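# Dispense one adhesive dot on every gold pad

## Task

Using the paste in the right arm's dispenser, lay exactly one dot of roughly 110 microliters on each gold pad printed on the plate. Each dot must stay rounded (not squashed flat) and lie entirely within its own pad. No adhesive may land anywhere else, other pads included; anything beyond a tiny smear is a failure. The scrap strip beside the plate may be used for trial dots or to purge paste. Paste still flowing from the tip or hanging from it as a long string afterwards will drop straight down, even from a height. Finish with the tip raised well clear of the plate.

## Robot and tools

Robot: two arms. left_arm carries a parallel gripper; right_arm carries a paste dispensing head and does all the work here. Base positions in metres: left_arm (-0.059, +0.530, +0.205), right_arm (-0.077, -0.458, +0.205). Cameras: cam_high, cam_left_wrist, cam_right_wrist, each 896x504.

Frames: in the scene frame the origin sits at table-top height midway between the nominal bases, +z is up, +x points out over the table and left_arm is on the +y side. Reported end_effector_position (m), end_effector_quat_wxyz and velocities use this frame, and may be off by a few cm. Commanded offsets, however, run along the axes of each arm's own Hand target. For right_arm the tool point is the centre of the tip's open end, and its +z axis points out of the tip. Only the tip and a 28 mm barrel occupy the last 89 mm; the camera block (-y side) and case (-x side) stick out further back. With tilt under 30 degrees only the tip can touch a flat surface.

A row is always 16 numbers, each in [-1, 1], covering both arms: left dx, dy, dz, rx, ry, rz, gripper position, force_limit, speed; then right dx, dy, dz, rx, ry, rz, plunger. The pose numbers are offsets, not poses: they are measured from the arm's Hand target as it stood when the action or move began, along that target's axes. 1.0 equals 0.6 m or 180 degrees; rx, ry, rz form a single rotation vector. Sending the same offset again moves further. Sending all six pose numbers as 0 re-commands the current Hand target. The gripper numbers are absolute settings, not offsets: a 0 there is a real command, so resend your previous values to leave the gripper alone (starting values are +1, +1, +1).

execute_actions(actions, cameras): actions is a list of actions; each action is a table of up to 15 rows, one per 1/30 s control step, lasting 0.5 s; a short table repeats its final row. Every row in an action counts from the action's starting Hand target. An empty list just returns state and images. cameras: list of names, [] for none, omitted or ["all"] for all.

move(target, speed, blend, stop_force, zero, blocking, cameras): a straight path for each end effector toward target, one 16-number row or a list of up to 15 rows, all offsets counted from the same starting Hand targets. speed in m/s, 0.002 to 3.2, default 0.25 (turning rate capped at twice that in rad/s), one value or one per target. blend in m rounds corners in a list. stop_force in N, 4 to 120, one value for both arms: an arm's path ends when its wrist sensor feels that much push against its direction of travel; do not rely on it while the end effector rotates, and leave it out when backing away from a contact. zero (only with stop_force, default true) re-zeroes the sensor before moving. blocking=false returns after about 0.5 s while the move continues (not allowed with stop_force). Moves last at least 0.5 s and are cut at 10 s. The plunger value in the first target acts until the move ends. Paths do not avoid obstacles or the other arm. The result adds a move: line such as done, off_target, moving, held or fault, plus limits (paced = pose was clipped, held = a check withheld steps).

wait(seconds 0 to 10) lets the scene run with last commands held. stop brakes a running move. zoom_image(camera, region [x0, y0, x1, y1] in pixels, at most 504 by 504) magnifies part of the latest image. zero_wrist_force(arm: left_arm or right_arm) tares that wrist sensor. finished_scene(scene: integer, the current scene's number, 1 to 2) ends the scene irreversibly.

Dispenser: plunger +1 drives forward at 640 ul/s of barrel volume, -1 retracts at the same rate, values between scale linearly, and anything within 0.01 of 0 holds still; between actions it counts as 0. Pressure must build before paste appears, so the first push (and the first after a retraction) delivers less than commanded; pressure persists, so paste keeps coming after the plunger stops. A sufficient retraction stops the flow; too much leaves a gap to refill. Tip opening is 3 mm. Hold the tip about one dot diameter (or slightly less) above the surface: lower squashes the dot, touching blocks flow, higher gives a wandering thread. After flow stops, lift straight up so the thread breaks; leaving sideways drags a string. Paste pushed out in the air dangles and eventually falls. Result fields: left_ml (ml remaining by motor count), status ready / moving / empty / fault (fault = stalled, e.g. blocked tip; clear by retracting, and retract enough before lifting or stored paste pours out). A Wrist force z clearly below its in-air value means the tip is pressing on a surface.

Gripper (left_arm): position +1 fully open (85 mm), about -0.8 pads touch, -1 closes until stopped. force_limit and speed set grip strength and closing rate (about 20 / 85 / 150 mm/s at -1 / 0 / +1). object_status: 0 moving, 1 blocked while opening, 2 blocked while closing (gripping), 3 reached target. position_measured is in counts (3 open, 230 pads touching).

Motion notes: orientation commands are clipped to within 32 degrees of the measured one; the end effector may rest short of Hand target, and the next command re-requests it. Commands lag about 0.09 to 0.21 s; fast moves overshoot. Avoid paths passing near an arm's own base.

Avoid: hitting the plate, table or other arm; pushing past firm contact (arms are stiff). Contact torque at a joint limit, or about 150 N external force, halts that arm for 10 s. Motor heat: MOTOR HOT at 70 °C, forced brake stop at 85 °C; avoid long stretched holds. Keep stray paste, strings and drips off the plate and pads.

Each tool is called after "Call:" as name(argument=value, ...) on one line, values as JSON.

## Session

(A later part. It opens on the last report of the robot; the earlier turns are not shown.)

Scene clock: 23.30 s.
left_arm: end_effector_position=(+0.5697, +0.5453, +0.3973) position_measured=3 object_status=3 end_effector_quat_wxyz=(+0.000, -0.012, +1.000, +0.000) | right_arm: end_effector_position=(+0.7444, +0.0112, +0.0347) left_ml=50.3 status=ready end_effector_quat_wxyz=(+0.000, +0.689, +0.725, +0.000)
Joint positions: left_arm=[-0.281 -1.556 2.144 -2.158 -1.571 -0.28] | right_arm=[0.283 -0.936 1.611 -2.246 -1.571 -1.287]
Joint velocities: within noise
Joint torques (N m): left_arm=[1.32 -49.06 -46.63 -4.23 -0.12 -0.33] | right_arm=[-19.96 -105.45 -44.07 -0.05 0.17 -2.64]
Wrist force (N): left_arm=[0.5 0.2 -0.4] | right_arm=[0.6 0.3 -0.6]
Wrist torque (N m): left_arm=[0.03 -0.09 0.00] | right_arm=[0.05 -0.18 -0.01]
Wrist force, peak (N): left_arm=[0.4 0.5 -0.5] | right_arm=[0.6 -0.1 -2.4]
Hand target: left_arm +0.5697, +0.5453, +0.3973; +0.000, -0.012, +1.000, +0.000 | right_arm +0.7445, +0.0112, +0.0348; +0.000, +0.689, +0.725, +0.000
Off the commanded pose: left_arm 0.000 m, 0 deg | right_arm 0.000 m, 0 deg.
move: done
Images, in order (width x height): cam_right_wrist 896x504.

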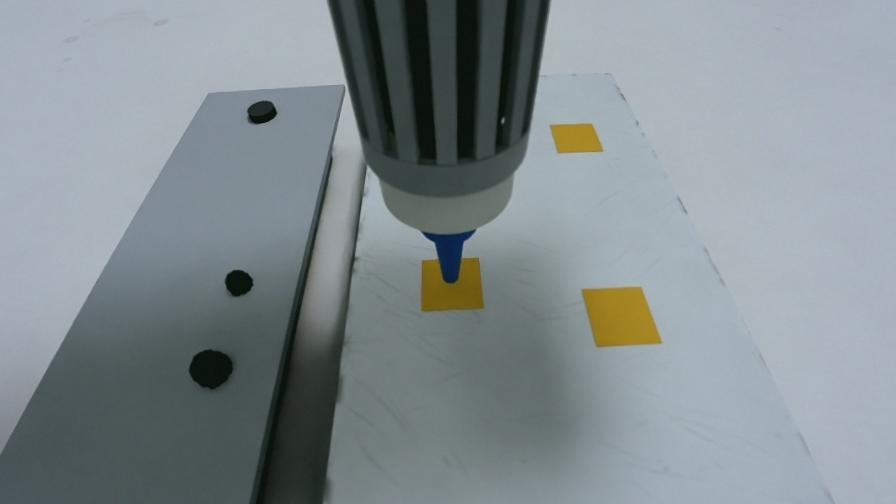

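Call:
execute_actions(actions=[[[0,0,0,0,0,0,1,1,1,0,0,0,0,0,0,0.4]],[[0,0,0,0,0,0,1,1,1,0,0,0,0,0,0,0.4]],[[0,0,0,0,0,0,1,1,1,0,0,0,0,0,0,0.156],[0,0,0,0,0,0,1,1,1,0,0,0,0,0,0,0]]], cameras=[])

Call:
wait(seconds=2.3, cameras=["cam_right_wrist"])

Call:
execute_actions(actions=[[[0,0,0,0,0,0,1,1,1,0,0,0,0,0,0,-1],[0,0,0,0,0,0,1,1,1,0,0,0,0,0,0,-1],[0,0,0,0,0,0,1,1,1,0,0,0,0,0,0,-1],[0,0,0,0,0,0,1,1,1,0,0,0,0,0,0,-1],[0,0,0,0,0,0,1,1,1,0,0,0,0,0,0,-1],[0,0,0,0,0,0,1,1,1,0,0,0,0,0,0,-1],[0,0,0,0,0,0,1,1,1,0,0,0,0,0,0,-1],[0,0,0,0,0,0,1,1,1,0,0,0,0,0,0,0]]], cameras=[])

Call:
move(target=[0,0,0,0,0,0,1,1,1,0,0,-0.06,0,0,0,0], cameras=["cam_right_wrist"], speed=0.04)

Call:
zoom_image(camera="cam_right_wrist", region=[390, 225, 540, 375])

Call:
move(target=[0,0,0,0,0,0,1,1,1,-0.0758,-0.0177,0,0,0,0,0], cameras=["cam_right_wrist"])

Scene clock: 25.50 s.
left_arm: end_effector_position=(+0.5697, +0.5453, +0.3973) position_measured=3 object_status=3 end_effector_quat_wxyz=(+0.000, -0.012, +1.000, +0.000) | right_arm: end_effector_position=(+0.7445, +0.0112, +0.0348) left_ml=50.0 status=ready end_effector_quat_wxyz=(+0.000, +0.689, +0.725, +0.000)
Joint positions: left_arm=[-0.281 -1.556 2.144 -2.158 -1.571 -0.28] | right_arm=[0.283 -0.936 1.611 -2.246 -1.571 -1.287]
Joint velocities: within noise
Joint torques (N m): left_arm=[1.78 -48.03 -46.19 -4.11 0.02 -0.45] | right_arm=[-19.12 -106.72 -42.13 -0.35 -2.02 -2.63]
Wrist force (N): left_arm=[0.0 0.2 -0.4] | right_arm=[0.3 -0.1 -0.1]
Wrist torque (N m): left_arm=[0.02 -0.01 0.00] | right_arm=[-0.05 -0.08 -0.02]
Wrist force, peak (N): left_arm=[0.7 0.0 -0.3] | right_arm=[0.8 -0.5 -0.3]
Hand target: left_arm +0.5697, +0.5453, +0.3973; +0.000, -0.012, +1.000, +0.000 | right_arm +0.7445, +0.0112, +0.0348; +0.000, +0.689, +0.725, +0.000
Off the commanded pose: left_arm 0.000 m, 0 deg | right_arm 0.000 m, 0 deg.
No camera images: "cameras" was empty.

Scene clock: 27.80 s.
left_arm: end_effector_position=(+0.5697, +0.5453, +0.3973) position_measured=3 object_status=3 end_effector_quat_wxyz=(+0.000, -0.012, +1.000, +0.000) | right_arm: end_effector_position=(+0.7445, +0.0112, +0.0348) left_ml=50.0 status=ready end_effector_quat_wxyz=(+0.000, +0.689, +0.725, +0.000)
Joint positions: left_arm=[-0.281 -1.556 2.144 -2.158 -1.571 -0.28] | right_arm=[0.283 -0.936 1.611 -2.246 -1.571 -1.287]
Joint velocities: within noise
Joint torques (N m): left_arm=[1.42 -48.03 -46.26 -3.93 0.04 -0.62] | right_arm=[-18.03 -106.24 -39.48 -0.5 -1.91 -2.61]
Wrist force (N): left_arm=[0.4 0.1 -0.6] | right_arm=[0.9 -0.3 0.6]
Wrist torque (N m): left_arm=[0.02 -0.07 0.00] | right_arm=[-0.12 -0.29 -0.02]
Wrist force, peak (N): left_arm=[0.4 0.2 -0.7] | right_arm=[0.9 -0.3 0.6]
Hand target: left_arm +0.5697, +0.5453, +0.3973; +0.000, -0.012, +1.000, +0.000 | right_arm +0.7445, +0.0112, +0.0348; +0.000, +0.689, +0.725, +0.000
Off the commanded pose: left_arm 0.000 m, 0 deg | right_arm 0.000 m, 0 deg.
wait: 2.30 s; at rest by 0.17 s
Images, in order (width x height): cam_right_wrist 896x504.

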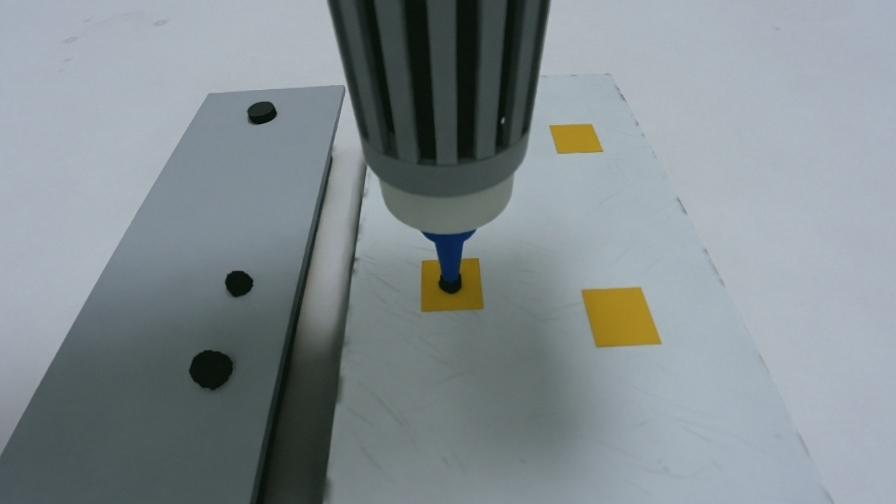

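Scene clock: 28.50 s.
left_arm: end_effector_position=(+0.5697, +0.5453, +0.3973) position_measured=3 object_status=3 end_effector_quat_wxyz=(+0.000, -0.012, +1.000, +0.000) | right_arm: end_effector_position=(+0.7445, +0.0112, +0.0348) left_ml=50.2 status=ready end_effector_quat_wxyz=(+0.000, +0.689, +0.725, +0.000)
Joint positions: left_arm=[-0.281 -1.556 2.144 -2.158 -1.571 -0.28] | right_arm=[0.283 -0.936 1.611 -2.246 -1.571 -1.287]
Joint velocities: within noise
Joint torques (N m): left_arm=[1.01 -48.63 -45.59 -4.15 0.16 -0.62] | right_arm=[-15.98 -106.96 -38.41 -0.59 -1.97 -2.61]
Wrist force (N): left_arm=[0.3 0.2 -0.1] | right_arm=[0.1 0.1 0.3]
Wrist torque (N m): left_arm=[0.03 -0.05 0.01] | right_arm=[0.01 0.01 -0.02]
Wrist force, peak (N): left_arm=[0.1 0.5 -0.5] | right_arm=[0.6 -0.8 0.2]
Hand target: left_arm +0.5697, +0.5453, +0.3973; +0.000, -0.012, +1.000, +0.000 | right_arm +0.7445, +0.0112, +0.0348; +0.000, +0.689, +0.725, +0.000
Off the commanded pose: left_arm 0.000 m, 0 deg | right_arm 0.000 m, 0 deg.
No camera images: "cameras" was empty.

Scene clock: 29.67 s.
left_arm: end_effector_position=(+0.5697, +0.5453, +0.3973) position_measured=3 object_status=3 end_effector_quat_wxyz=(+0.000, -0.012, +1.000, +0.000) | right_arm: end_effector_position=(+0.7445, +0.0112, +0.0711) left_ml=50.2 status=ready end_effector_quat_wxyz=(+0.000, +0.689, +0.725, +0.000)
Joint positions: left_arm=[-0.281 -1.556 2.144 -2.158 -1.571 -0.28] | right_arm=[0.283 -0.972 1.595 -2.194 -1.571 -1.287]
Joint velocities: within noise
Joint torques (N m): left_arm=[2.21 -49.24 -46.12 -4.08 0.26 -0.57] | right_arm=[-16.56 -66.65 -32.31 -6.96 -1.75 -2.55]
Wrist force (N): left_arm=[0.2 0.2 -0.2] | right_arm=[0.5 -0.2 0.0]
Wrist torque (N m): left_arm=[0.03 -0.04 0.00] | right_arm=[-0.10 -0.13 0.00]
Wrist force, peak (N): left_arm=[0.4 0.3 -0.4] | right_arm=[-0.1 -0.6 1.3]
Hand target: left_arm +0.5697, +0.5453, +0.3973; +0.000, -0.012, +1.000, +0.000 | right_arm +0.7445, +0.0112, +0.0708; +0.000, +0.689, +0.725, +0.000
Off the commanded pose: left_arm 0.000 m, 0 deg | right_arm 0.000 m, 0 deg.
move: done
Images, in order (width x height): cam_right_wrist 896x504.

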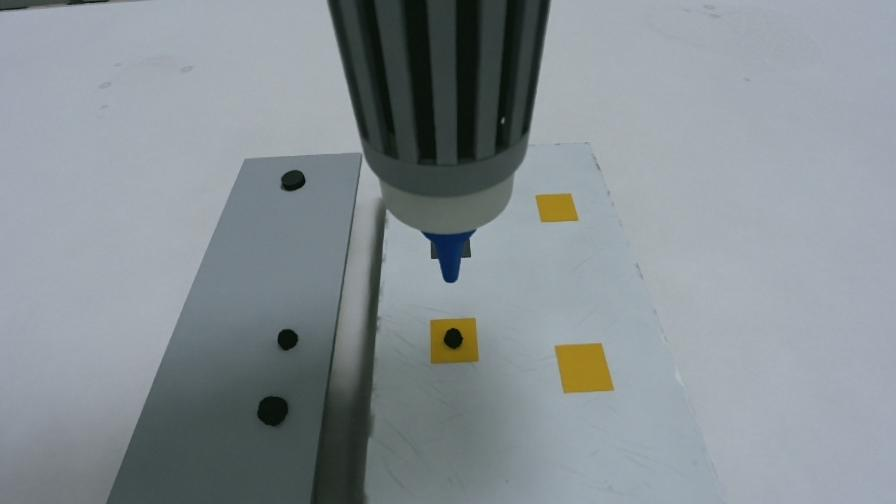

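Scaled by 3.360 from the camera's 896x504 image, which has a finer 1280x720 frame.

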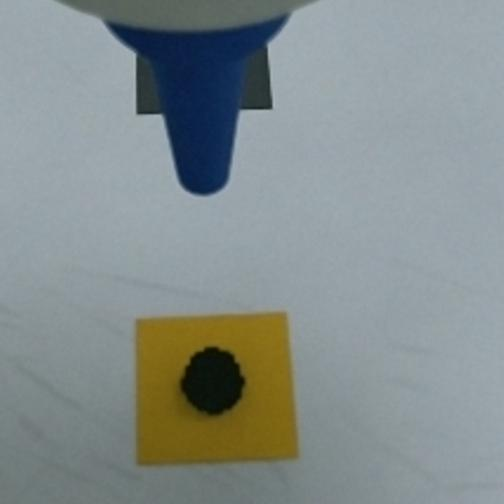

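Scene clock: 30.37 s.
left_arm: end_effector_position=(+0.5697, +0.5453, +0.3973) position_measured=3 object_status=3 end_effector_quat_wxyz=(+0.000, -0.012, +1.000, +0.000) | right_arm: end_effector_position=(+0.7364, -0.0350, +0.0710) left_ml=50.2 status=ready end_effector_quat_wxyz=(+0.000, +0.689, +0.725, +0.000) end_effector_velocity=(+0.002, +0.003, +0.001) end_effector_angular_velocity=(+0.001, -0.001, -0.002)
Joint positions: left_arm=[-0.281 -1.556 2.144 -2.158 -1.571 -0.28] | right_arm=[0.238 -1.011 1.663 -2.224 -1.571 -1.333]
Joint velocities: left_arm=[within noise] | right_arm=[0.002 0.003 -0.006 0.002 0 0.005]
Joint torques (N m): left_arm=[1.97 -48.33 -46.12 -4.13 0.23 -0.84] | right_arm=[17.66 -63.67 -46.67 -0.67 2.2 2.41]
Wrist force (N): left_arm=[0.2 0.0 -0.2] | right_arm=[0.4 0.0 0.2]
Wrist torque (N m): left_arm=[-0.01 -0.04 0.00] | right_arm=[-0.04 -0.11 -0.03]
Wrist force, peak (N): left_arm=[0.2 0.4 -0.4] | right_arm=[2.0 -0.3 0.6]
Hand target: left_arm +0.5697, +0.5453, +0.3973; +0.000, -0.012, +1.000, +0.000 | right_arm +0.7362, -0.0347, +0.0708; +0.000, +0.689, +0.725, +0.000
Off the commanded pose: left_arm 0.000 m, 0 deg | right_arm 0.000 m, 0 deg.
move: done
Images, in order (width x height): cam_right_wrist 896x504.

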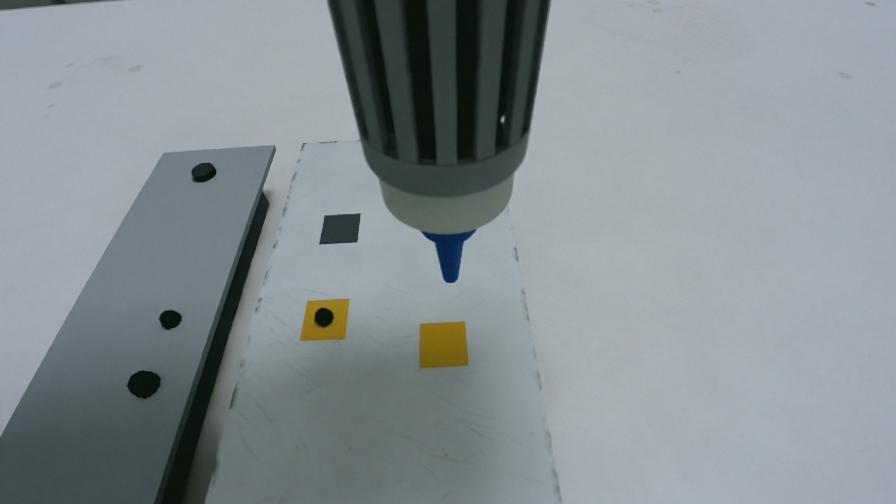

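Call:
move(target=[[0,0,0,0,0,0,1,1,1,0.006,-0.0025,0,0,0,0,0],[0,0,0,0,0,0,1,1,1,0.006,-0.0025,0.06,0,0,0,0]], cameras=["cam_right_wrist"])

Call:
execute_actions(actions=[[[0,0,0,0,0,0,1,1,1,0,0,0,0,0,0,0.4]],[[0,0,0,0,0,0,1,1,1,0,0,0,0,0,0,0.4]],[[0,0,0,0,0,0,1,1,1,0,0,0,0,0,0,0.156],[0,0,0,0,0,0,1,1,1,0,0,0,0,0,0,0]]], cameras=[])

Call:
wait(seconds=2.3, cameras=[])

Call:
execute_actions(actions=[[[0,0,0,0,0,0,1,1,1,0,0,0,0,0,0,-1],[0,0,0,0,0,0,1,1,1,0,0,0,0,0,0,-1],[0,0,0,0,0,0,1,1,1,0,0,0,0,0,0,-1],[0,0,0,0,0,0,1,1,1,0,0,0,0,0,0,-1],[0,0,0,0,0,0,1,1,1,0,0,0,0,0,0,-1],[0,0,0,0,0,0,1,1,1,0,0,0,0,0,0,-1],[0,0,0,0,0,0,1,1,1,0,0,0,0,0,0,-1],[0,0,0,0,0,0,1,1,1,0,0,0,0,0,0,0]]], cameras=[])

Call:
move(target=[0,0,0,0,0,0,1,1,1,0,0,-0.06,0,0,0,0], cameras=["cam_right_wrist"], speed=0.04)

Call:
zoom_image(camera="cam_right_wrist", region=[390, 225, 540, 375])

Call:
move(target=[0,0,0,0,0,0,1,1,1,0.01,0.12,0,0,0,0,0], cameras=["cam_right_wrist"])

Scene clock: 31.67 s.
left_arm: end_effector_position=(+0.5697, +0.5453, +0.3973) position_measured=3 object_status=3 end_effector_quat_wxyz=(+0.000, -0.012, +1.000, +0.000) | right_arm: end_effector_position=(+0.7344, -0.0312, +0.0346) left_ml=50.2 status=ready end_effector_quat_wxyz=(+0.000, +0.689, +0.725, +0.000)
Joint positions: left_arm=[-0.281 -1.556 2.144 -2.158 -1.571 -0.28] | right_arm=[0.243 -0.973 1.679 -2.276 -1.571 -1.328]
Joint velocities: within noise
Joint torques (N m): left_arm=[3.43 -49.54 -46.27 -4.03 0.01 -0.74] | right_arm=[-20.17 -102.07 -43.29 -0.45 1.75 -2.76]
Wrist force (N): left_arm=[0.6 0.1 0.0] | right_arm=[0.4 -0.5 0.1]
Wrist torque (N m): left_arm=[0.02 -0.10 0.01] | right_arm=[-0.23 -0.12 -0.03]
Wrist force, peak (N): left_arm=[0.5 0.3 -0.4] | right_arm=[0.0 -0.1 1.9]
Hand target: left_arm +0.5697, +0.5453, +0.3973; +0.000, -0.012, +1.000, +0.000 | right_arm +0.7345, -0.0312, +0.0348; +0.000, +0.689, +0.725, +0.000
Off the commanded pose: left_arm 0.000 m, 0 deg | right_arm 0.000 m, 0 deg.
move: done
Images, in order (width x height): cam_right_wrist 896x504.

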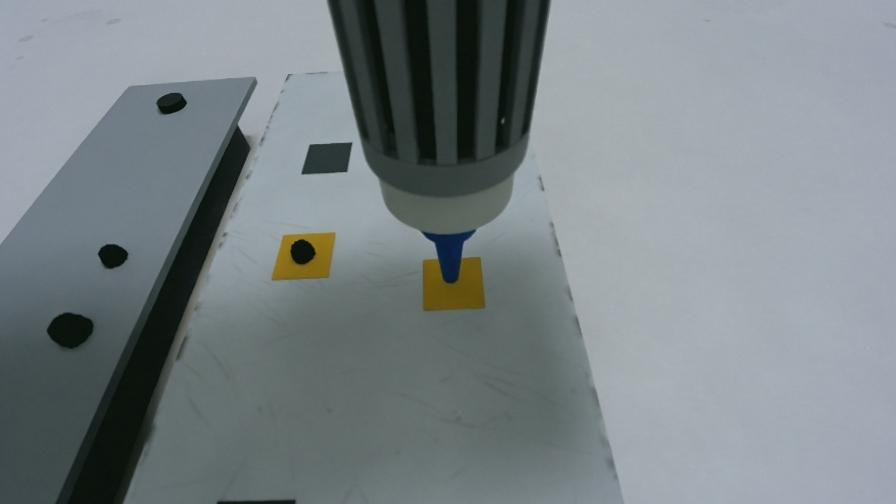

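Scene clock: 33.37 s.
left_arm: end_effector_position=(+0.5697, +0.5453, +0.3973) position_measured=3 object_status=3 end_effector_quat_wxyz=(+0.000, -0.012, +1.000, +0.000) | right_arm: end_effector_position=(+0.7345, -0.0312, +0.0348) left_ml=49.9 status=ready end_effector_quat_wxyz=(+0.000, +0.689, +0.725, +0.000)
Joint positions: left_arm=[-0.281 -1.556 2.144 -2.158 -1.571 -0.28] | right_arm=[0.243 -0.973 1.678 -2.276 -1.571 -1.328]
Joint velocities: within noise
Joint torques (N m): left_arm=[2.09 -48.54 -46.43 -4.03 0.15 -0.66] | right_arm=[-19.04 -102.77 -41.51 -0.32 -0.44 -2.57]
Wrist force (N): left_arm=[0.5 0.1 -0.1] | right_arm=[0.3 -0.4 0.1]
Wrist torque (N m): left_arm=[0.02 -0.10 0.00] | right_arm=[-0.21 -0.07 -0.03]
Wrist force, peak (N): left_arm=[0.6 0.2 -0.3] | right_arm=[0.8 -0.1 -0.2]
Hand target: left_arm +0.5697, +0.5453, +0.3973; +0.000, -0.012, +1.000, +0.000 | right_arm +0.7345, -0.0312, +0.0348; +0.000, +0.689, +0.725, +0.000
Off the commanded pose: left_arm 0.000 m, 0 deg | right_arm 0.000 m, 0 deg.
No camera images: "cameras" was empty.

Scene clock: 35.67 s.
left_arm: end_effector_position=(+0.5697, +0.5453, +0.3973) position_measured=3 object_status=3 end_effector_quat_wxyz=(+0.000, -0.012, +1.000, +0.000) | right_arm: end_effector_position=(+0.7345, -0.0312, +0.0348) left_ml=49.9 status=ready end_effector_quat_wxyz=(+0.000, +0.689, +0.725, +0.000)
Joint positions: left_arm=[-0.281 -1.556 2.144 -2.158 -1.571 -0.28] | right_arm=[0.243 -0.973 1.678 -2.276 -1.571 -1.328]
Joint velocities: within noise
Joint torques (N m): left_arm=[2.11 -49.34 -46.62 -4 0.21 -0.97] | right_arm=[-17.22 -103.05 -37.41 -0.82 -2.04 -2.59]
Wrist force (N): left_arm=[0.1 0.0 -0.6] | right_arm=[0.4 -0.4 0.4]
Wrist torque (N m): left_arm=[0.00 -0.03 0.00] | right_arm=[-0.19 -0.11 -0.02]
Wrist force, peak (N): left_arm=[0.4 0.0 -0.5] | right_arm=[0.8 -0.5 0.2]
Hand target: left_arm +0.5697, +0.5453, +0.3973; +0.000, -0.012, +1.000, +0.000 | right_arm +0.7345, -0.0312, +0.0348; +0.000, +0.689, +0.725, +0.000
Off the commanded pose: left_arm 0.000 m, 0 deg | right_arm 0.000 m, 0 deg.
wait: 2.30 s; at rest by 0.17 s
No camera images: "cameras" was empty.

Scene clock: 36.37 s.
left_arm: end_effector_position=(+0.5697, +0.5453, +0.3973) position_measured=3 object_status=3 end_effector_quat_wxyz=(+0.000, -0.012, +1.000, +0.000) | right_arm: end_effector_position=(+0.7345, -0.0312, +0.0348) left_ml=50.1 status=ready end_effector_quat_wxyz=(+0.000, +0.689, +0.725, +0.000)
Joint positions: left_arm=[-0.281 -1.556 2.144 -2.158 -1.571 -0.28] | right_arm=[0.243 -0.973 1.678 -2.276 -1.571 -1.328]
Joint velocities: within noise
Joint torques (N m): left_arm=[1.4 -48.9 -46.66 -4 0.14 -1.05] | right_arm=[-17.95 -103.27 -35.58 -0.93 -2.13 -2.53]
Wrist force (N): left_arm=[0.0 0.2 -0.5] | right_arm=[0.0 -0.3 0.0]
Wrist torque (N m): left_arm=[0.04 -0.01 0.00] | right_arm=[-0.16 0.04 -0.03]
Wrist force, peak (N): left_arm=[0.4 0.0 -0.5] | right_arm=[0.1 -0.8 -0.1]
Hand target: left_arm +0.5697, +0.5453, +0.3973; +0.000, -0.012, +1.000, +0.000 | right_arm +0.7345, -0.0312, +0.0348; +0.000, +0.689, +0.725, +0.000
Off the commanded pose: left_arm 0.000 m, 0 deg | right_arm 0.000 m, 0 deg.
No camera images: "cameras" was empty.

Scene clock: 37.53 s.
left_arm: end_effector_position=(+0.5697, +0.5453, +0.3973) position_measured=3 object_status=3 end_effector_quat_wxyz=(+0.000, -0.012, +1.000, +0.000) | right_arm: end_effector_position=(+0.7345, -0.0312, +0.0711) left_ml=50.1 status=ready end_effector_quat_wxyz=(+0.000, +0.689, +0.725, +0.000)
Joint positions: left_arm=[-0.281 -1.556 2.144 -2.158 -1.571 -0.28] | right_arm=[0.243 -1.011 1.662 -2.223 -1.571 -1.328]
Joint velocities: within noise
Joint torques (N m): left_arm=[1.93 -48.75 -45.97 -3.92 0.24 -1.3] | right_arm=[-16.23 -60.83 -31.94 -7.02 -1.71 -2.47]
Wrist force (N): left_arm=[0.3 0.0 -0.3] | right_arm=[1.0 0.0 -0.1]
Wrist torque (N m): left_arm=[0.00 -0.05 0.01] | right_arm=[-0.04 -0.36 -0.03]
Wrist force, peak (N): left_arm=[0.4 0.0 -0.7] | right_arm=[0.6 -0.6 0.8]
Hand target: left_arm +0.5697, +0.5453, +0.3973; +0.000, -0.012, +1.000, +0.000 | right_arm +0.7345, -0.0312, +0.0708; +0.000, +0.689, +0.725, +0.000
Off the commanded pose: left_arm 0.000 m, 0 deg | right_arm 0.000 m, 0 deg.
move: done
Images, in order (width x height): cam_right_wrist 896x504.

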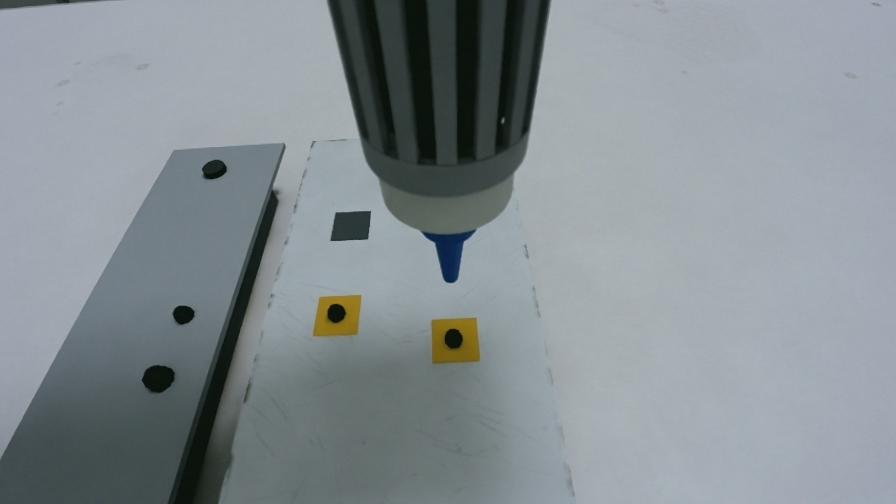

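Scaled by 3.360 from the camera's 896x504 image, which has a finer 1280x720 frame.

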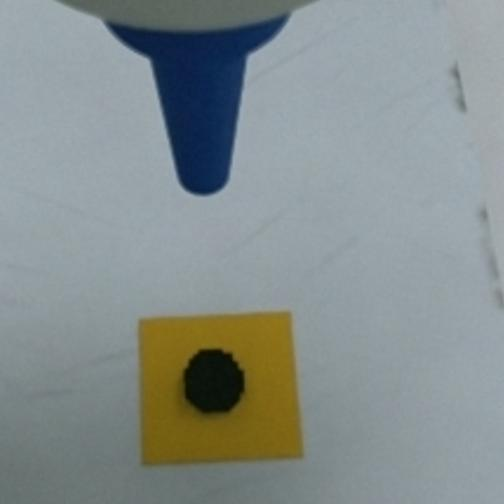

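Scene clock: 38.40 s.
left_arm: end_effector_position=(+0.5697, +0.5453, +0.3973) position_measured=3 object_status=3 end_effector_quat_wxyz=(+0.000, -0.012, +1.000, +0.000) | right_arm: end_effector_position=(+0.8060, -0.0218, +0.0706) left_ml=50.1 status=ready end_effector_quat_wxyz=(+0.000, +0.689, +0.725, +0.000)
Joint positions: left_arm=[-0.281 -1.556 2.144 -2.158 -1.571 -0.28] | right_arm=[0.231 -0.918 1.501 -2.154 -1.571 -1.34]
Joint velocities: within noise
Joint torques (N m): left_arm=[2.22 -48.24 -46.19 -4.13 0.27 -1.28] | right_arm=[15.94 -101.42 -45.01 -7.91 1.61 2.17]
Wrist force (N): left_arm=[0.2 0.1 -0.5] | right_arm=[0.8 -0.2 0.2]
Wrist torque (N m): left_arm=[0.01 -0.04 0.00] | right_arm=[-0.11 -0.28 0.01]
Wrist force, peak (N): left_arm=[0.5 0.2 -0.5] | right_arm=[0.7 2.4 -0.6]
Hand target: left_arm +0.5697, +0.5453, +0.3973; +0.000, -0.012, +1.000, +0.000 | right_arm +0.8061, -0.0216, +0.0708; +0.000, +0.689, +0.725, +0.000
Off the commanded pose: left_arm 0.000 m, 0 deg | right_arm 0.000 m, 0 deg.
move: done
Images, in order (width x height): cam_right_wrist 896x504.

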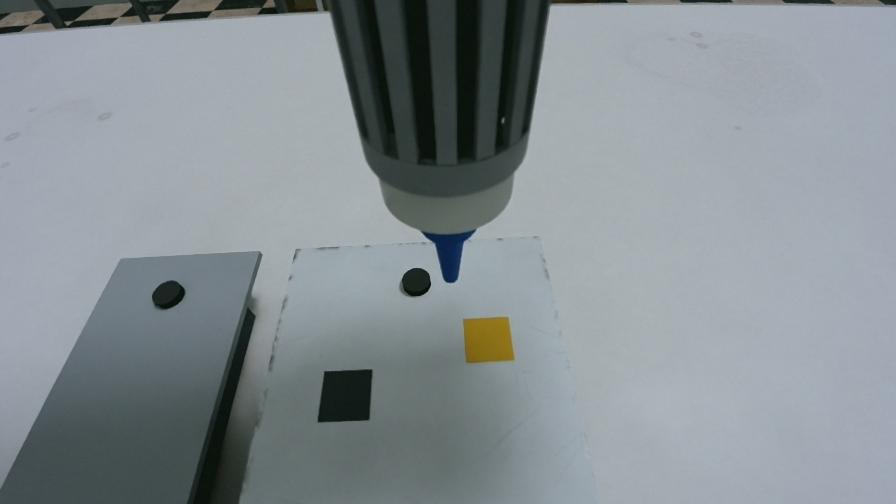

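Call:
move(target=[[0,0,0,0,0,0,1,1,1,-0.0201,-0.0015,0,0,0,0,0],[0,0,0,0,0,0,1,1,1,-0.0201,-0.0015,0.06,0,0,0,0]], cameras=["cam_right_wrist"])

Call:
execute_actions(actions=[[[0,0,0,0,0,0,1,1,1,0,0,0,0,0,0,0.4]],[[0,0,0,0,0,0,1,1,1,0,0,0,0,0,0,0.4]],[[0,0,0,0,0,0,1,1,1,0,0,0,0,0,0,0.156],[0,0,0,0,0,0,1,1,1,0,0,0,0,0,0,0]]], cameras=[])

Call:
wait(seconds=2.3, cameras=[])

Call:
execute_actions(actions=[[[0,0,0,0,0,0,1,1,1,0,0,0,0,0,0,-1],[0,0,0,0,0,0,1,1,1,0,0,0,0,0,0,-1],[0,0,0,0,0,0,1,1,1,0,0,0,0,0,0,-1],[0,0,0,0,0,0,1,1,1,0,0,0,0,0,0,-1],[0,0,0,0,0,0,1,1,1,0,0,0,0,0,0,-1],[0,0,0,0,0,0,1,1,1,0,0,0,0,0,0,-1],[0,0,0,0,0,0,1,1,1,0,0,0,0,0,0,-1],[0,0,0,0,0,0,1,1,1,0,0,0,0,0,0,0]]], cameras=[])

Call:
move(target=[0,0,0,0,0,0,1,1,1,0,0,-0.06,0,0,0,0], cameras=["cam_right_wrist"], speed=0.04)

Call:
zoom_image(camera="cam_right_wrist", region=[390, 225, 540, 375])

Call:
move(target=[0,0,0,0,0,0,1,1,1,0.0061,-0.2297,0,0,0,0,0], cameras=["cam_right_wrist"])

Scene clock: 40.03 s.
left_arm: end_effector_position=(+0.5697, +0.5453, +0.3973) position_measured=3 object_status=3 end_effector_quat_wxyz=(+0.000, -0.012, +1.000, +0.000) | right_arm: end_effector_position=(+0.8057, -0.0337, +0.0347) left_ml=50.1 status=ready end_effector_quat_wxyz=(+0.000, +0.689, +0.725, +0.000)
Joint positions: left_arm=[-0.281 -1.556 2.144 -2.158 -1.571 -0.28] | right_arm=[0.219 -0.892 1.531 -2.21 -1.571 -1.352]
Joint velocities: within noise
Joint torques (N m): left_arm=[2.56 -49.25 -46.14 -3.96 0.37 -1.27] | right_arm=[15.7 -100.22 -45.56 -0.87 0.74 2.42]
Wrist force (N): left_arm=[0.2 0.2 -0.2] | right_arm=[0.6 0.1 -0.1]
Wrist torque (N m): left_arm=[0.03 -0.04 0.01] | right_arm=[0.00 -0.21 0.00]
Wrist force, peak (N): left_arm=[0.5 0.1 -0.6] | right_arm=[0.0 0.4 -3.2]
Hand target: left_arm +0.5697, +0.5453, +0.3973; +0.000, -0.012, +1.000, +0.000 | right_arm +0.8058, -0.0337, +0.0348; +0.000, +0.689, +0.725, +0.000
Off the commanded pose: left_arm 0.000 m, 0 deg | right_arm 0.000 m, 0 deg.
move: done
Images, in order (width x height): cam_right_wrist 896x504.

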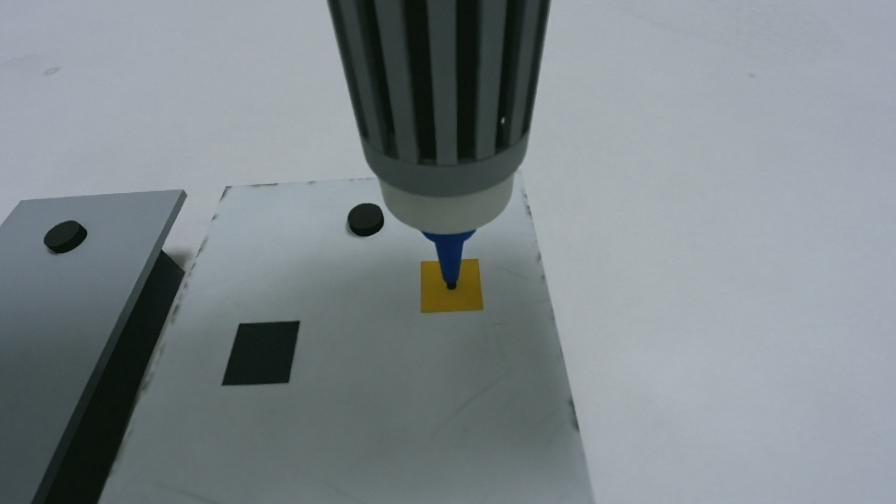

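Scene clock: 41.73 s.
left_arm: end_effector_position=(+0.5697, +0.5453, +0.3973) position_measured=3 object_status=3 end_effector_quat_wxyz=(+0.000, -0.012, +1.000, +0.000) | right_arm: end_effector_position=(+0.8058, -0.0337, +0.0348) left_ml=49.8 status=ready end_effector_quat_wxyz=(+0.000, +0.689, +0.725, +0.000)
Joint positions: left_arm=[-0.281 -1.556 2.144 -2.158 -1.571 -0.28] | right_arm=[0.219 -0.892 1.531 -2.21 -1.571 -1.352]
Joint velocities: within noise
Joint torques (N m): left_arm=[1.97 -47.79 -45.85 -4.01 0.24 -1.26] | right_arm=[15.62 -110.92 -43.8 -0.36 0.71 2.29]
Wrist force (N): left_arm=[0.3 0.1 -0.2] | right_arm=[0.2 0.3 -0.3]
Wrist torque (N m): left_arm=[0.01 -0.06 0.00] | right_arm=[0.08 -0.04 0.01]
Wrist force, peak (N): left_arm=[0.3 0.3 -0.6] | right_arm=[0.7 0.2 -0.6]
Hand target: left_arm +0.5697, +0.5453, +0.3973; +0.000, -0.012, +1.000, +0.000 | right_arm +0.8058, -0.0337, +0.0348; +0.000, +0.689, +0.725, +0.000
Off the commanded pose: left_arm 0.000 m, 0 deg | right_arm 0.000 m, 0 deg.
No camera images: "cameras" was empty.

Scene clock: 44.03 s.
left_arm: end_effector_position=(+0.5697, +0.5453, +0.3973) position_measured=3 object_status=3 end_effector_quat_wxyz=(+0.000, -0.012, +1.000, +0.000) | right_arm: end_effector_position=(+0.8058, -0.0337, +0.0348) left_ml=49.8 status=ready end_effector_quat_wxyz=(+0.000, +0.689, +0.725, +0.000)
Joint positions: left_arm=[-0.281 -1.556 2.144 -2.158 -1.571 -0.28] | right_arm=[0.219 -0.892 1.531 -2.21 -1.571 -1.352]
Joint velocities: within noise
Joint torques (N m): left_arm=[2.54 -49.9 -46.43 -3.96 0.39 -1.32] | right_arm=[13.6 -110.66 -40.08 -0.44 0.68 2.41]
Wrist force (N): left_arm=[0.4 0.4 -0.4] | right_arm=[0.5 0.2 -0.3]
Wrist torque (N m): left_arm=[0.07 -0.07 0.00] | right_arm=[0.06 -0.15 0.01]
Wrist force, peak (N): left_arm=[0.3 0.1 -0.7] | right_arm=[1.0 0.3 -0.1]
Hand target: left_arm +0.5697, +0.5453, +0.3973; +0.000, -0.012, +1.000, +0.000 | right_arm +0.8058, -0.0337, +0.0348; +0.000, +0.689, +0.725, +0.000
Off the commanded pose: left_arm 0.000 m, 0 deg | right_arm 0.000 m, 0 deg.
wait: 2.30 s; at rest by 0.17 s
No camera images: "cameras" was empty.

Scene clock: 44.73 s.
left_arm: end_effector_position=(+0.5697, +0.5453, +0.3973) position_measured=3 object_status=3 end_effector_quat_wxyz=(+0.000, -0.012, +1.000, +0.000) | right_arm: end_effector_position=(+0.8058, -0.0337, +0.0348) left_ml=50.0 status=ready end_effector_quat_wxyz=(+0.000, +0.689, +0.725, +0.000)
Joint positions: left_arm=[-0.281 -1.556 2.144 -2.158 -1.571 -0.28] | right_arm=[0.219 -0.892 1.531 -2.21 -1.571 -1.352]
Joint velocities: within noise
Joint torques (N m): left_arm=[1.83 -48.87 -46.21 -4.16 0.26 -1.14] | right_arm=[14.72 -110.26 -39.84 -0.5 0.72 2.42]
Wrist force (N): left_arm=[0.2 0.1 -0.1] | right_arm=[0.2 0.1 -0.2]
Wrist torque (N m): left_arm=[0.01 -0.04 0.00] | right_arm=[0.04 -0.05 0.00]
Wrist force, peak (N): left_arm=[0.6 0.1 -0.5] | right_arm=[0.6 0.2 -0.2]
Hand target: left_arm +0.5697, +0.5453, +0.3973; +0.000, -0.012, +1.000, +0.000 | right_arm +0.8058, -0.0337, +0.0348; +0.000, +0.689, +0.725, +0.000
Off the commanded pose: left_arm 0.000 m, 0 deg | right_arm 0.000 m, 0 deg.
No camera images: "cameras" was empty.

Scene clock: 45.90 s.
left_arm: end_effector_position=(+0.5697, +0.5453, +0.3973) position_measured=3 object_status=3 end_effector_quat_wxyz=(+0.000, -0.012, +1.000, +0.000) | right_arm: end_effector_position=(+0.8058, -0.0337, +0.0711) left_ml=50.0 status=ready end_effector_quat_wxyz=(+0.000, +0.689, +0.725, +0.000)
Joint positions: left_arm=[-0.281 -1.556 2.144 -2.158 -1.571 -0.28] | right_arm=[0.219 -0.926 1.515 -2.159 -1.571 -1.352]
Joint velocities: within noise
Joint torques (N m): left_arm=[1.44 -48.85 -46.31 -3.85 0.46 -1.31] | right_arm=[13.37 -71.9 -33.54 -6.98 0.96 2.41]
Wrist force (N): left_arm=[0.4 -0.2 -0.2] | right_arm=[0.2 0.3 -0.1]
Wrist torque (N m): left_arm=[-0.03 -0.07 0.00] | right_arm=[0.07 -0.04 0.00]
Wrist force, peak (N): left_arm=[0.2 0.4 -0.6] | right_arm=[0.3 0.0 -1.1]
Hand target: left_arm +0.5697, +0.5453, +0.3973; +0.000, -0.012, +1.000, +0.000 | right_arm +0.8058, -0.0337, +0.0708; +0.000, +0.689, +0.725, +0.000
Off the commanded pose: left_arm 0.000 m, 0 deg | right_arm 0.000 m, 0 deg.
move: done
Images, in order (width x height): cam_right_wrist 896x504.

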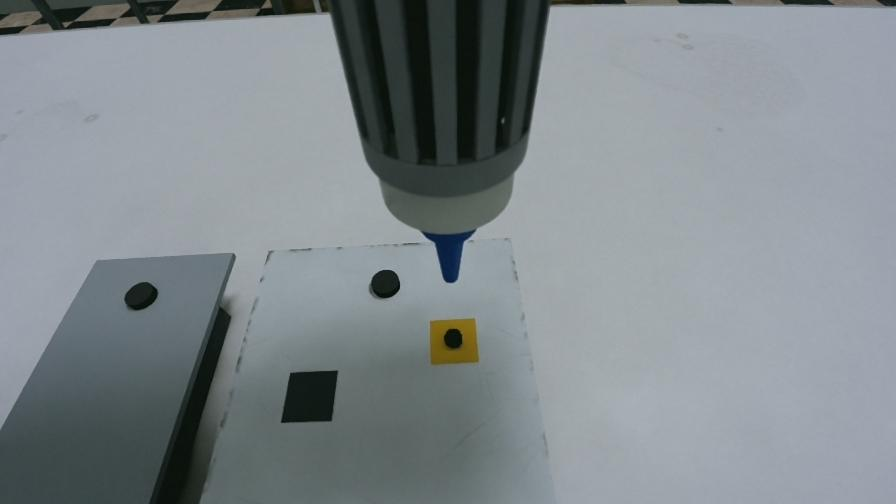

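Scaled by 3.360 from the camera's 896x504 image, which has a finer 1280x720 frame.

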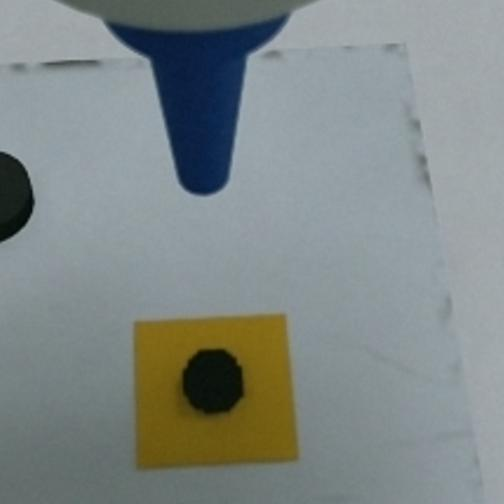

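Scene clock: 46.93 s.
left_arm: end_effector_position=(+0.5697, +0.5453, +0.3973) position_measured=3 object_status=3 end_effector_quat_wxyz=(+0.000, -0.012, +1.000, +0.000) | right_arm: end_effector_position=(+0.6681, -0.0368, +0.0710) left_ml=50.0 status=ready end_effector_quat_wxyz=(+0.000, +0.689, +0.725, +0.000)
Joint positions: left_arm=[-0.281 -1.556 2.144 -2.158 -1.571 -0.28] | right_arm=[0.259 -1.091 1.797 -2.278 -1.571 -1.312]
Joint velocities: within noise
Joint torques (N m): left_arm=[1.18 -49.21 -46.45 -3.87 0.3 -1.3] | right_arm=[-19.62 -72.69 -27.19 -0.26 0.75 -2.55]
Wrist force (N): left_arm=[0.1 0.1 -0.3] | right_arm=[0.6 0.2 0.4]
Wrist torque (N m): left_arm=[0.02 -0.03 0.00] | right_arm=[-0.01 -0.19 -0.07]
Wrist force, peak (N): left_arm=[0.5 0.2 -0.4] | right_arm=[0.3 3.5 -0.5]
Hand target: left_arm +0.5697, +0.5453, +0.3973; +0.000, -0.012, +1.000, +0.000 | right_arm +0.6680, -0.0370, +0.0708; +0.000, +0.689, +0.725, +0.000
Off the commanded pose: left_arm 0.000 m, 0 deg | right_arm 0.000 m, 0 deg.
move: done
Images, in order (width x height): cam_right_wrist 896x504.

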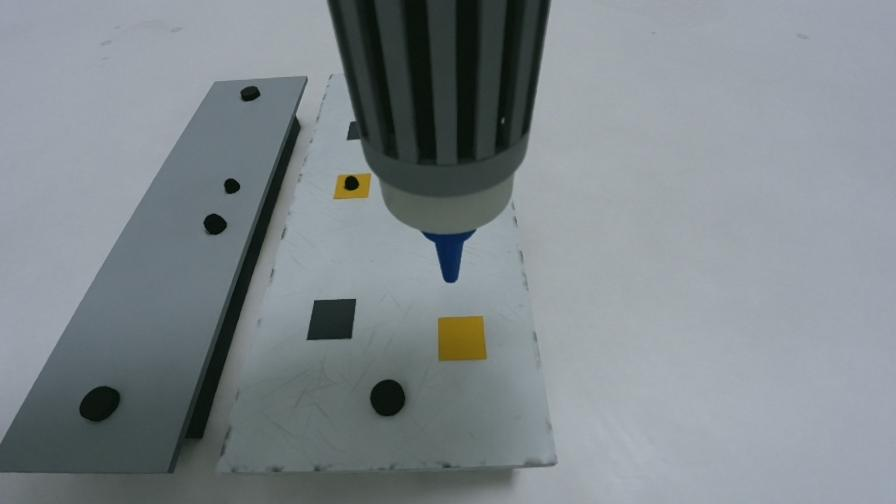

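Call:
move(target=[[0,0,0,0,0,0,1,1,1,-0.005,0,0,0,0,0,0],[0,0,0,0,0,0,1,1,1,-0.005,0,0.06,0,0,0,0]], cameras=["cam_right_wrist"])

Call:
execute_actions(actions=[[[0,0,0,0,0,0,1,1,1,0,0,0,0,0,0,0.4]],[[0,0,0,0,0,0,1,1,1,0,0,0,0,0,0,0.4]],[[0,0,0,0,0,0,1,1,1,0,0,0,0,0,0,0.156],[0,0,0,0,0,0,1,1,1,0,0,0,0,0,0,0]]], cameras=[])

Call:
wait(seconds=2.3, cameras=[])

Call:
execute_actions(actions=[[[0,0,0,0,0,0,1,1,1,0,0,0,0,0,0,-1],[0,0,0,0,0,0,1,1,1,0,0,0,0,0,0,-1],[0,0,0,0,0,0,1,1,1,0,0,0,0,0,0,-1],[0,0,0,0,0,0,1,1,1,0,0,0,0,0,0,-1],[0,0,0,0,0,0,1,1,1,0,0,0,0,0,0,-1],[0,0,0,0,0,0,1,1,1,0,0,0,0,0,0,-1],[0,0,0,0,0,0,1,1,1,0,0,0,0,0,0,-1],[0,0,0,0,0,0,1,1,1,0,0,0,0,0,0,-1],[0,0,0,0,0,0,1,1,1,0,0,0,0,0,0,-1],[0,0,0,0,0,0,1,1,1,0,0,0,0,0,0,-1],[0,0,0,0,0,0,1,1,1,0,0,0,0,0,0,-1],[0,0,0,0,0,0,1,1,1,0,0,0,0,0,0,0]]], cameras=[])

Call:
move(target=[0,0,0,0,0,0,1,1,1,0,0,-0.06,0,0,0,0], cameras=["cam_right_wrist"], speed=0.04)

Call:
move(target=[0,0,0,0,0,0,1,1,1,0,0,-0.25,0,0,0,0], cameras=["cam_right_wrist"])

Call:
zoom_image(camera="cam_right_wrist", region=[380, 225, 600, 445])

Scene clock: 48.17 s.
left_arm: end_effector_position=(+0.5697, +0.5453, +0.3973) position_measured=3 object_status=3 end_effector_quat_wxyz=(+0.000, -0.012, +1.000, +0.000) | right_arm: end_effector_position=(+0.6680, -0.0401, +0.0346) left_ml=50.0 status=ready end_effector_quat_wxyz=(+0.000, +0.689, +0.725, +0.000) end_effector_velocity=(+0.000, +0.000, +0.002) end_effector_angular_velocity=(+0.000, +0.001, +0.001)
Joint positions: left_arm=[-0.281 -1.556 2.144 -2.158 -1.571 -0.28] | right_arm=[0.256 -1.051 1.817 -2.336 -1.571 -1.315]
Joint velocities: left_arm=[within noise] | right_arm=[0.001 -0.003 -0.001 0.005 0 0]
Joint torques (N m): left_arm=[2.63 -50.47 -46.3 -3.78 0.36 -1.27] | right_arm=[15.13 -95.96 -42.53 0.13 2.53 2.39]
Wrist force (N): left_arm=[0.3 0.1 -0.3] | right_arm=[0.1 0.0 -0.1]
Wrist torque (N m): left_arm=[0.02 -0.06 0.00] | right_arm=[-0.05 -0.01 -0.03]
Wrist force, peak (N): left_arm=[0.4 0.0 -0.6] | right_arm=[0.5 0.0 2.1]
Hand target: left_arm +0.5697, +0.5453, +0.3973; +0.000, -0.012, +1.000, +0.000 | right_arm +0.6681, -0.0400, +0.0348; +0.000, +0.689, +0.725, +0.000
Off the commanded pose: left_arm 0.000 m, 0 deg | right_arm 0.000 m, 0 deg.
move: done
Images, in order (width x height): cam_right_wrist 896x504.

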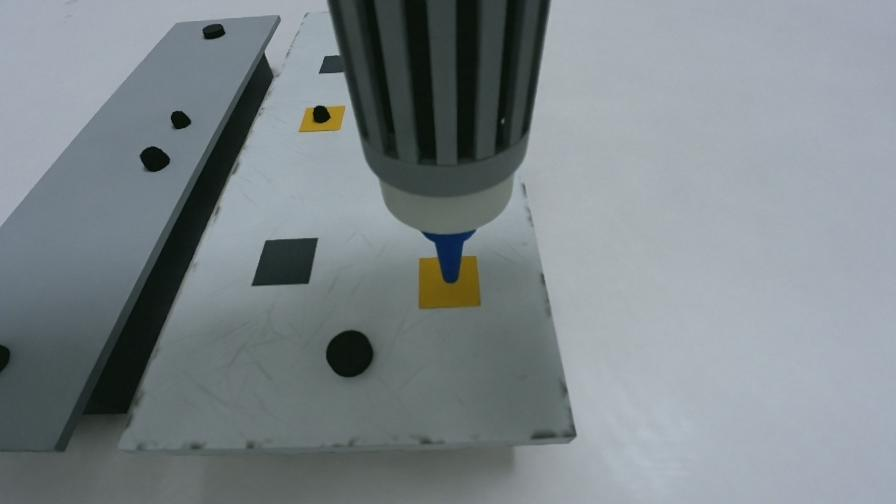

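Scene clock: 49.87 s.
left_arm: end_effector_position=(+0.5697, +0.5453, +0.3973) position_measured=3 object_status=3 end_effector_quat_wxyz=(+0.000, -0.012, +1.000, +0.000) | right_arm: end_effector_position=(+0.6681, -0.0400, +0.0348) left_ml=49.7 status=ready end_effector_quat_wxyz=(+0.000, +0.689, +0.725, +0.000)
Joint positions: left_arm=[-0.281 -1.556 2.144 -2.158 -1.571 -0.28] | right_arm=[0.256 -1.052 1.817 -2.336 -1.571 -1.315]
Joint velocities: within noise
Joint torques (N m): left_arm=[2.07 -49.45 -46.11 -3.94 0.33 -1.38] | right_arm=[14.44 -95.87 -39.62 -0.22 2.57 2.44]
Wrist force (N): left_arm=[0.3 0.3 -0.3] | right_arm=[0.7 -0.2 0.1]
Wrist torque (N m): left_arm=[0.06 -0.06 0.01] | right_arm=[-0.14 -0.21 -0.03]
Wrist force, peak (N): left_arm=[0.6 -0.1 -0.4] | right_arm=[1.0 -0.1 -0.1]
Hand target: left_arm +0.5697, +0.5453, +0.3973; +0.000, -0.012, +1.000, +0.000 | right_arm +0.6681, -0.0400, +0.0348; +0.000, +0.689, +0.725, +0.000
Off the commanded pose: left_arm 0.000 m, 0 deg | right_arm 0.000 m, 0 deg.
No camera images: "cameras" was empty.

Scene clock: 52.17 s.
left_arm: end_effector_position=(+0.5697, +0.5453, +0.3973) position_measured=3 object_status=3 end_effector_quat_wxyz=(+0.000, -0.012, +1.000, +0.000) | right_arm: end_effector_position=(+0.6681, -0.0400, +0.0348) left_ml=49.7 status=ready end_effector_quat_wxyz=(+0.000, +0.689, +0.725, +0.000)
Joint positions: left_arm=[-0.281 -1.556 2.144 -2.158 -1.571 -0.28] | right_arm=[0.256 -1.052 1.817 -2.336 -1.571 -1.315]
Joint velocities: within noise
Joint torques (N m): left_arm=[2.14 -49.61 -46.09 -3.92 0.39 -1.21] | right_arm=[14.77 -95.8 -34.23 -0.69 2.35 2.48]
Wrist force (N): left_arm=[0.3 0.1 -0.3] | right_arm=[0.4 0.7 -0.3]
Wrist torque (N m): left_arm=[0.02 -0.06 0.00] | right_arm=[0.22 -0.11 -0.03]
Wrist force, peak (N): left_arm=[0.4 0.2 -0.7] | right_arm=[1.0 0.0 0.3]
Hand target: left_arm +0.5697, +0.5453, +0.3973; +0.000, -0.012, +1.000, +0.000 | right_arm +0.6681, -0.0400, +0.0348; +0.000, +0.689, +0.725, +0.000
Off the commanded pose: left_arm 0.000 m, 0 deg | right_arm 0.000 m, 0 deg.
wait: 2.30 s; at rest by 0.17 s
No camera images: "cameras" was empty.

Scene clock: 52.87 s.
left_arm: end_effector_position=(+0.5697, +0.5453, +0.3973) position_measured=3 object_status=3 end_effector_quat_wxyz=(+0.000, -0.012, +1.000, +0.000) | right_arm: end_effector_position=(+0.6681, -0.0400, +0.0348) left_ml=50.0 status=ready end_effector_quat_wxyz=(+0.000, +0.689, +0.725, +0.000)
Joint positions: left_arm=[-0.281 -1.556 2.144 -2.158 -1.571 -0.28] | right_arm=[0.256 -1.052 1.817 -2.336 -1.571 -1.315]
Joint velocities: within noise
Joint torques (N m): left_arm=[2.41 -49.41 -46.26 -3.93 0.4 -1.2] | right_arm=[12.84 -95.35 -33.41 -0.9 2.41 2.51]
Wrist force (N): left_arm=[0.3 0.0 -0.7] | right_arm=[0.6 0.0 0.0]
Wrist torque (N m): left_arm=[0.01 -0.05 0.00] | right_arm=[-0.06 -0.16 -0.03]
Wrist force, peak (N): left_arm=[0.3 0.0 -0.7] | right_arm=[1.0 0.6 0.3]
Hand target: left_arm +0.5697, +0.5453, +0.3973; +0.000, -0.012, +1.000, +0.000 | right_arm +0.6681, -0.0400, +0.0348; +0.000, +0.689, +0.725, +0.000
Off the commanded pose: left_arm 0.000 m, 0 deg | right_arm 0.000 m, 0 deg.
No camera images: "cameras" was empty.

Scene clock: 54.03 s.
left_arm: end_effector_position=(+0.5697, +0.5453, +0.3973) position_measured=3 object_status=3 end_effector_quat_wxyz=(+0.000, -0.012, +1.000, +0.000) | right_arm: end_effector_position=(+0.6682, -0.0400, +0.0711) left_ml=50.0 status=ready end_effector_quat_wxyz=(+0.000, +0.689, +0.725, +0.000)
Joint positions: left_arm=[-0.281 -1.556 2.144 -2.158 -1.571 -0.28] | right_arm=[0.256 -1.093 1.8 -2.279 -1.571 -1.315]
Joint velocities: within noise
Joint torques (N m): left_arm=[1.4 -49.41 -46.17 -3.77 0.31 -1.27] | right_arm=[13.36 -56.97 -30.29 -7.04 2.32 2.45]
Wrist force (N): left_arm=[0.3 0.0 -0.7] | right_arm=[0.4 -0.2 0.1]
Wrist torque (N m): left_arm=[0.00 -0.05 0.01] | right_arm=[-0.13 -0.11 -0.05]
Wrist force, peak (N): left_arm=[0.3 0.0 -0.7] | right_arm=[0.5 0.0 1.2]
Hand target: left_arm +0.5697, +0.5453, +0.3973; +0.000, -0.012, +1.000, +0.000 | right_arm +0.6681, -0.0400, +0.0708; +0.000, +0.689, +0.725, +0.000
Off the commanded pose: left_arm 0.000 m, 0 deg | right_arm 0.000 m, 0 deg.
move: done
Images, in order (width x height): cam_right_wrist 896x504.

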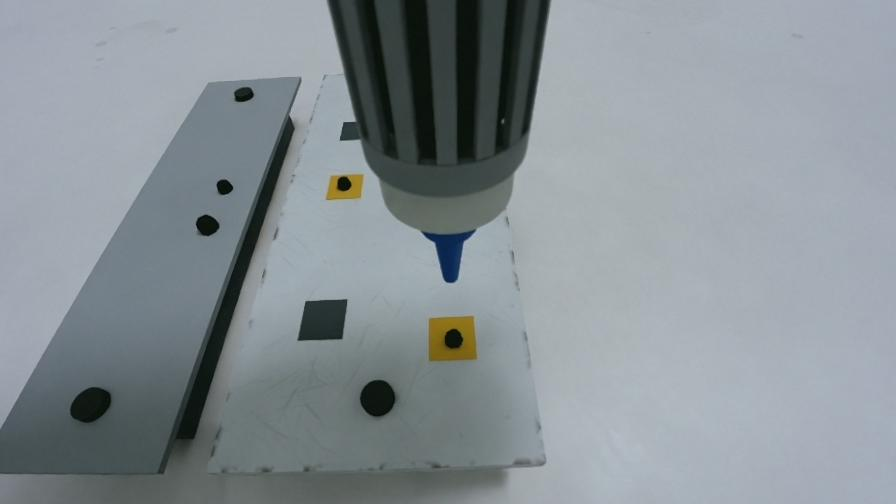

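Scene clock: 55.10 s.
left_arm: end_effector_position=(+0.5697, +0.5453, +0.3973) position_measured=3 object_status=3 end_effector_quat_wxyz=(+0.000, -0.012, +1.000, +0.000) | right_arm: end_effector_position=(+0.6681, -0.0399, +0.2208) left_ml=50.0 status=ready end_effector_quat_wxyz=(+0.000, +0.689, +0.725, +0.000)
Joint positions: left_arm=[-0.281 -1.556 2.144 -2.158 -1.571 -0.28] | right_arm=[0.256 -1.23 1.693 -2.034 -1.571 -1.315]
Joint velocities: within noise
Joint torques (N m): left_arm=[1.85 -48.63 -46.25 -3.81 0.66 -1.2] | right_arm=[2.96 -62.66 -39.3 -4.86 0.84 -1.2]
Wrist force (N): left_arm=[0.2 0.1 -0.2] | right_arm=[0.6 0.0 -0.3]
Wrist torque (N m): left_arm=[0.01 -0.04 0.00] | right_arm=[-0.02 -0.22 0.02]
Wrist force, peak (N): left_arm=[0.6 0.0 -0.4] | right_arm=[0.3 0.1 -3.8]
Hand target: left_arm +0.5697, +0.5453, +0.3973; +0.000, -0.012, +1.000, +0.000 | right_arm +0.6681, -0.0400, +0.2208; +0.000, +0.689, +0.725, +0.000
Off the commanded pose: left_arm 0.000 m, 0 deg | right_arm 0.000 m, 0 deg.
move: done
Images, in order (width x height): cam_right_wrist 896x504.

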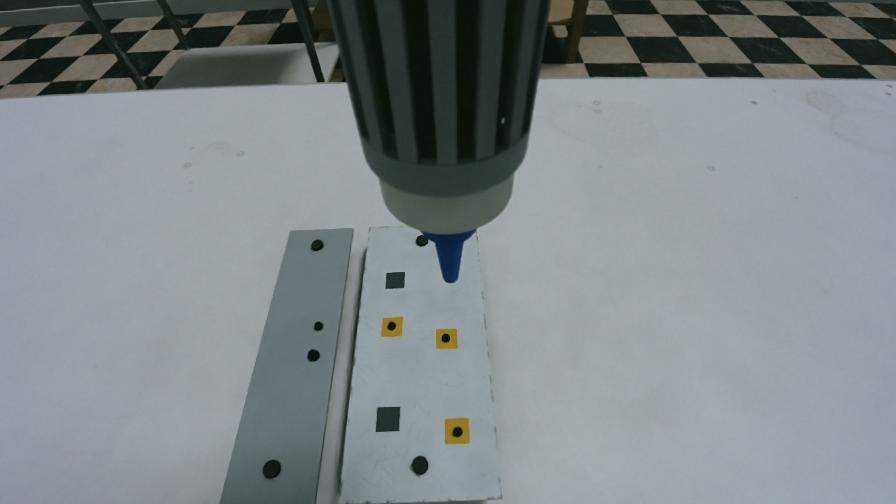

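Scaled by 2.291 from the camera's 896x504 image, which has a finer 1280x720 frame.

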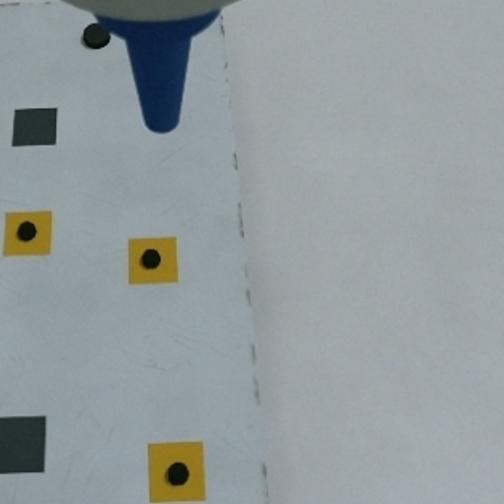

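Call:
finished_scene(scene=2)

The scene is finished: the task was done.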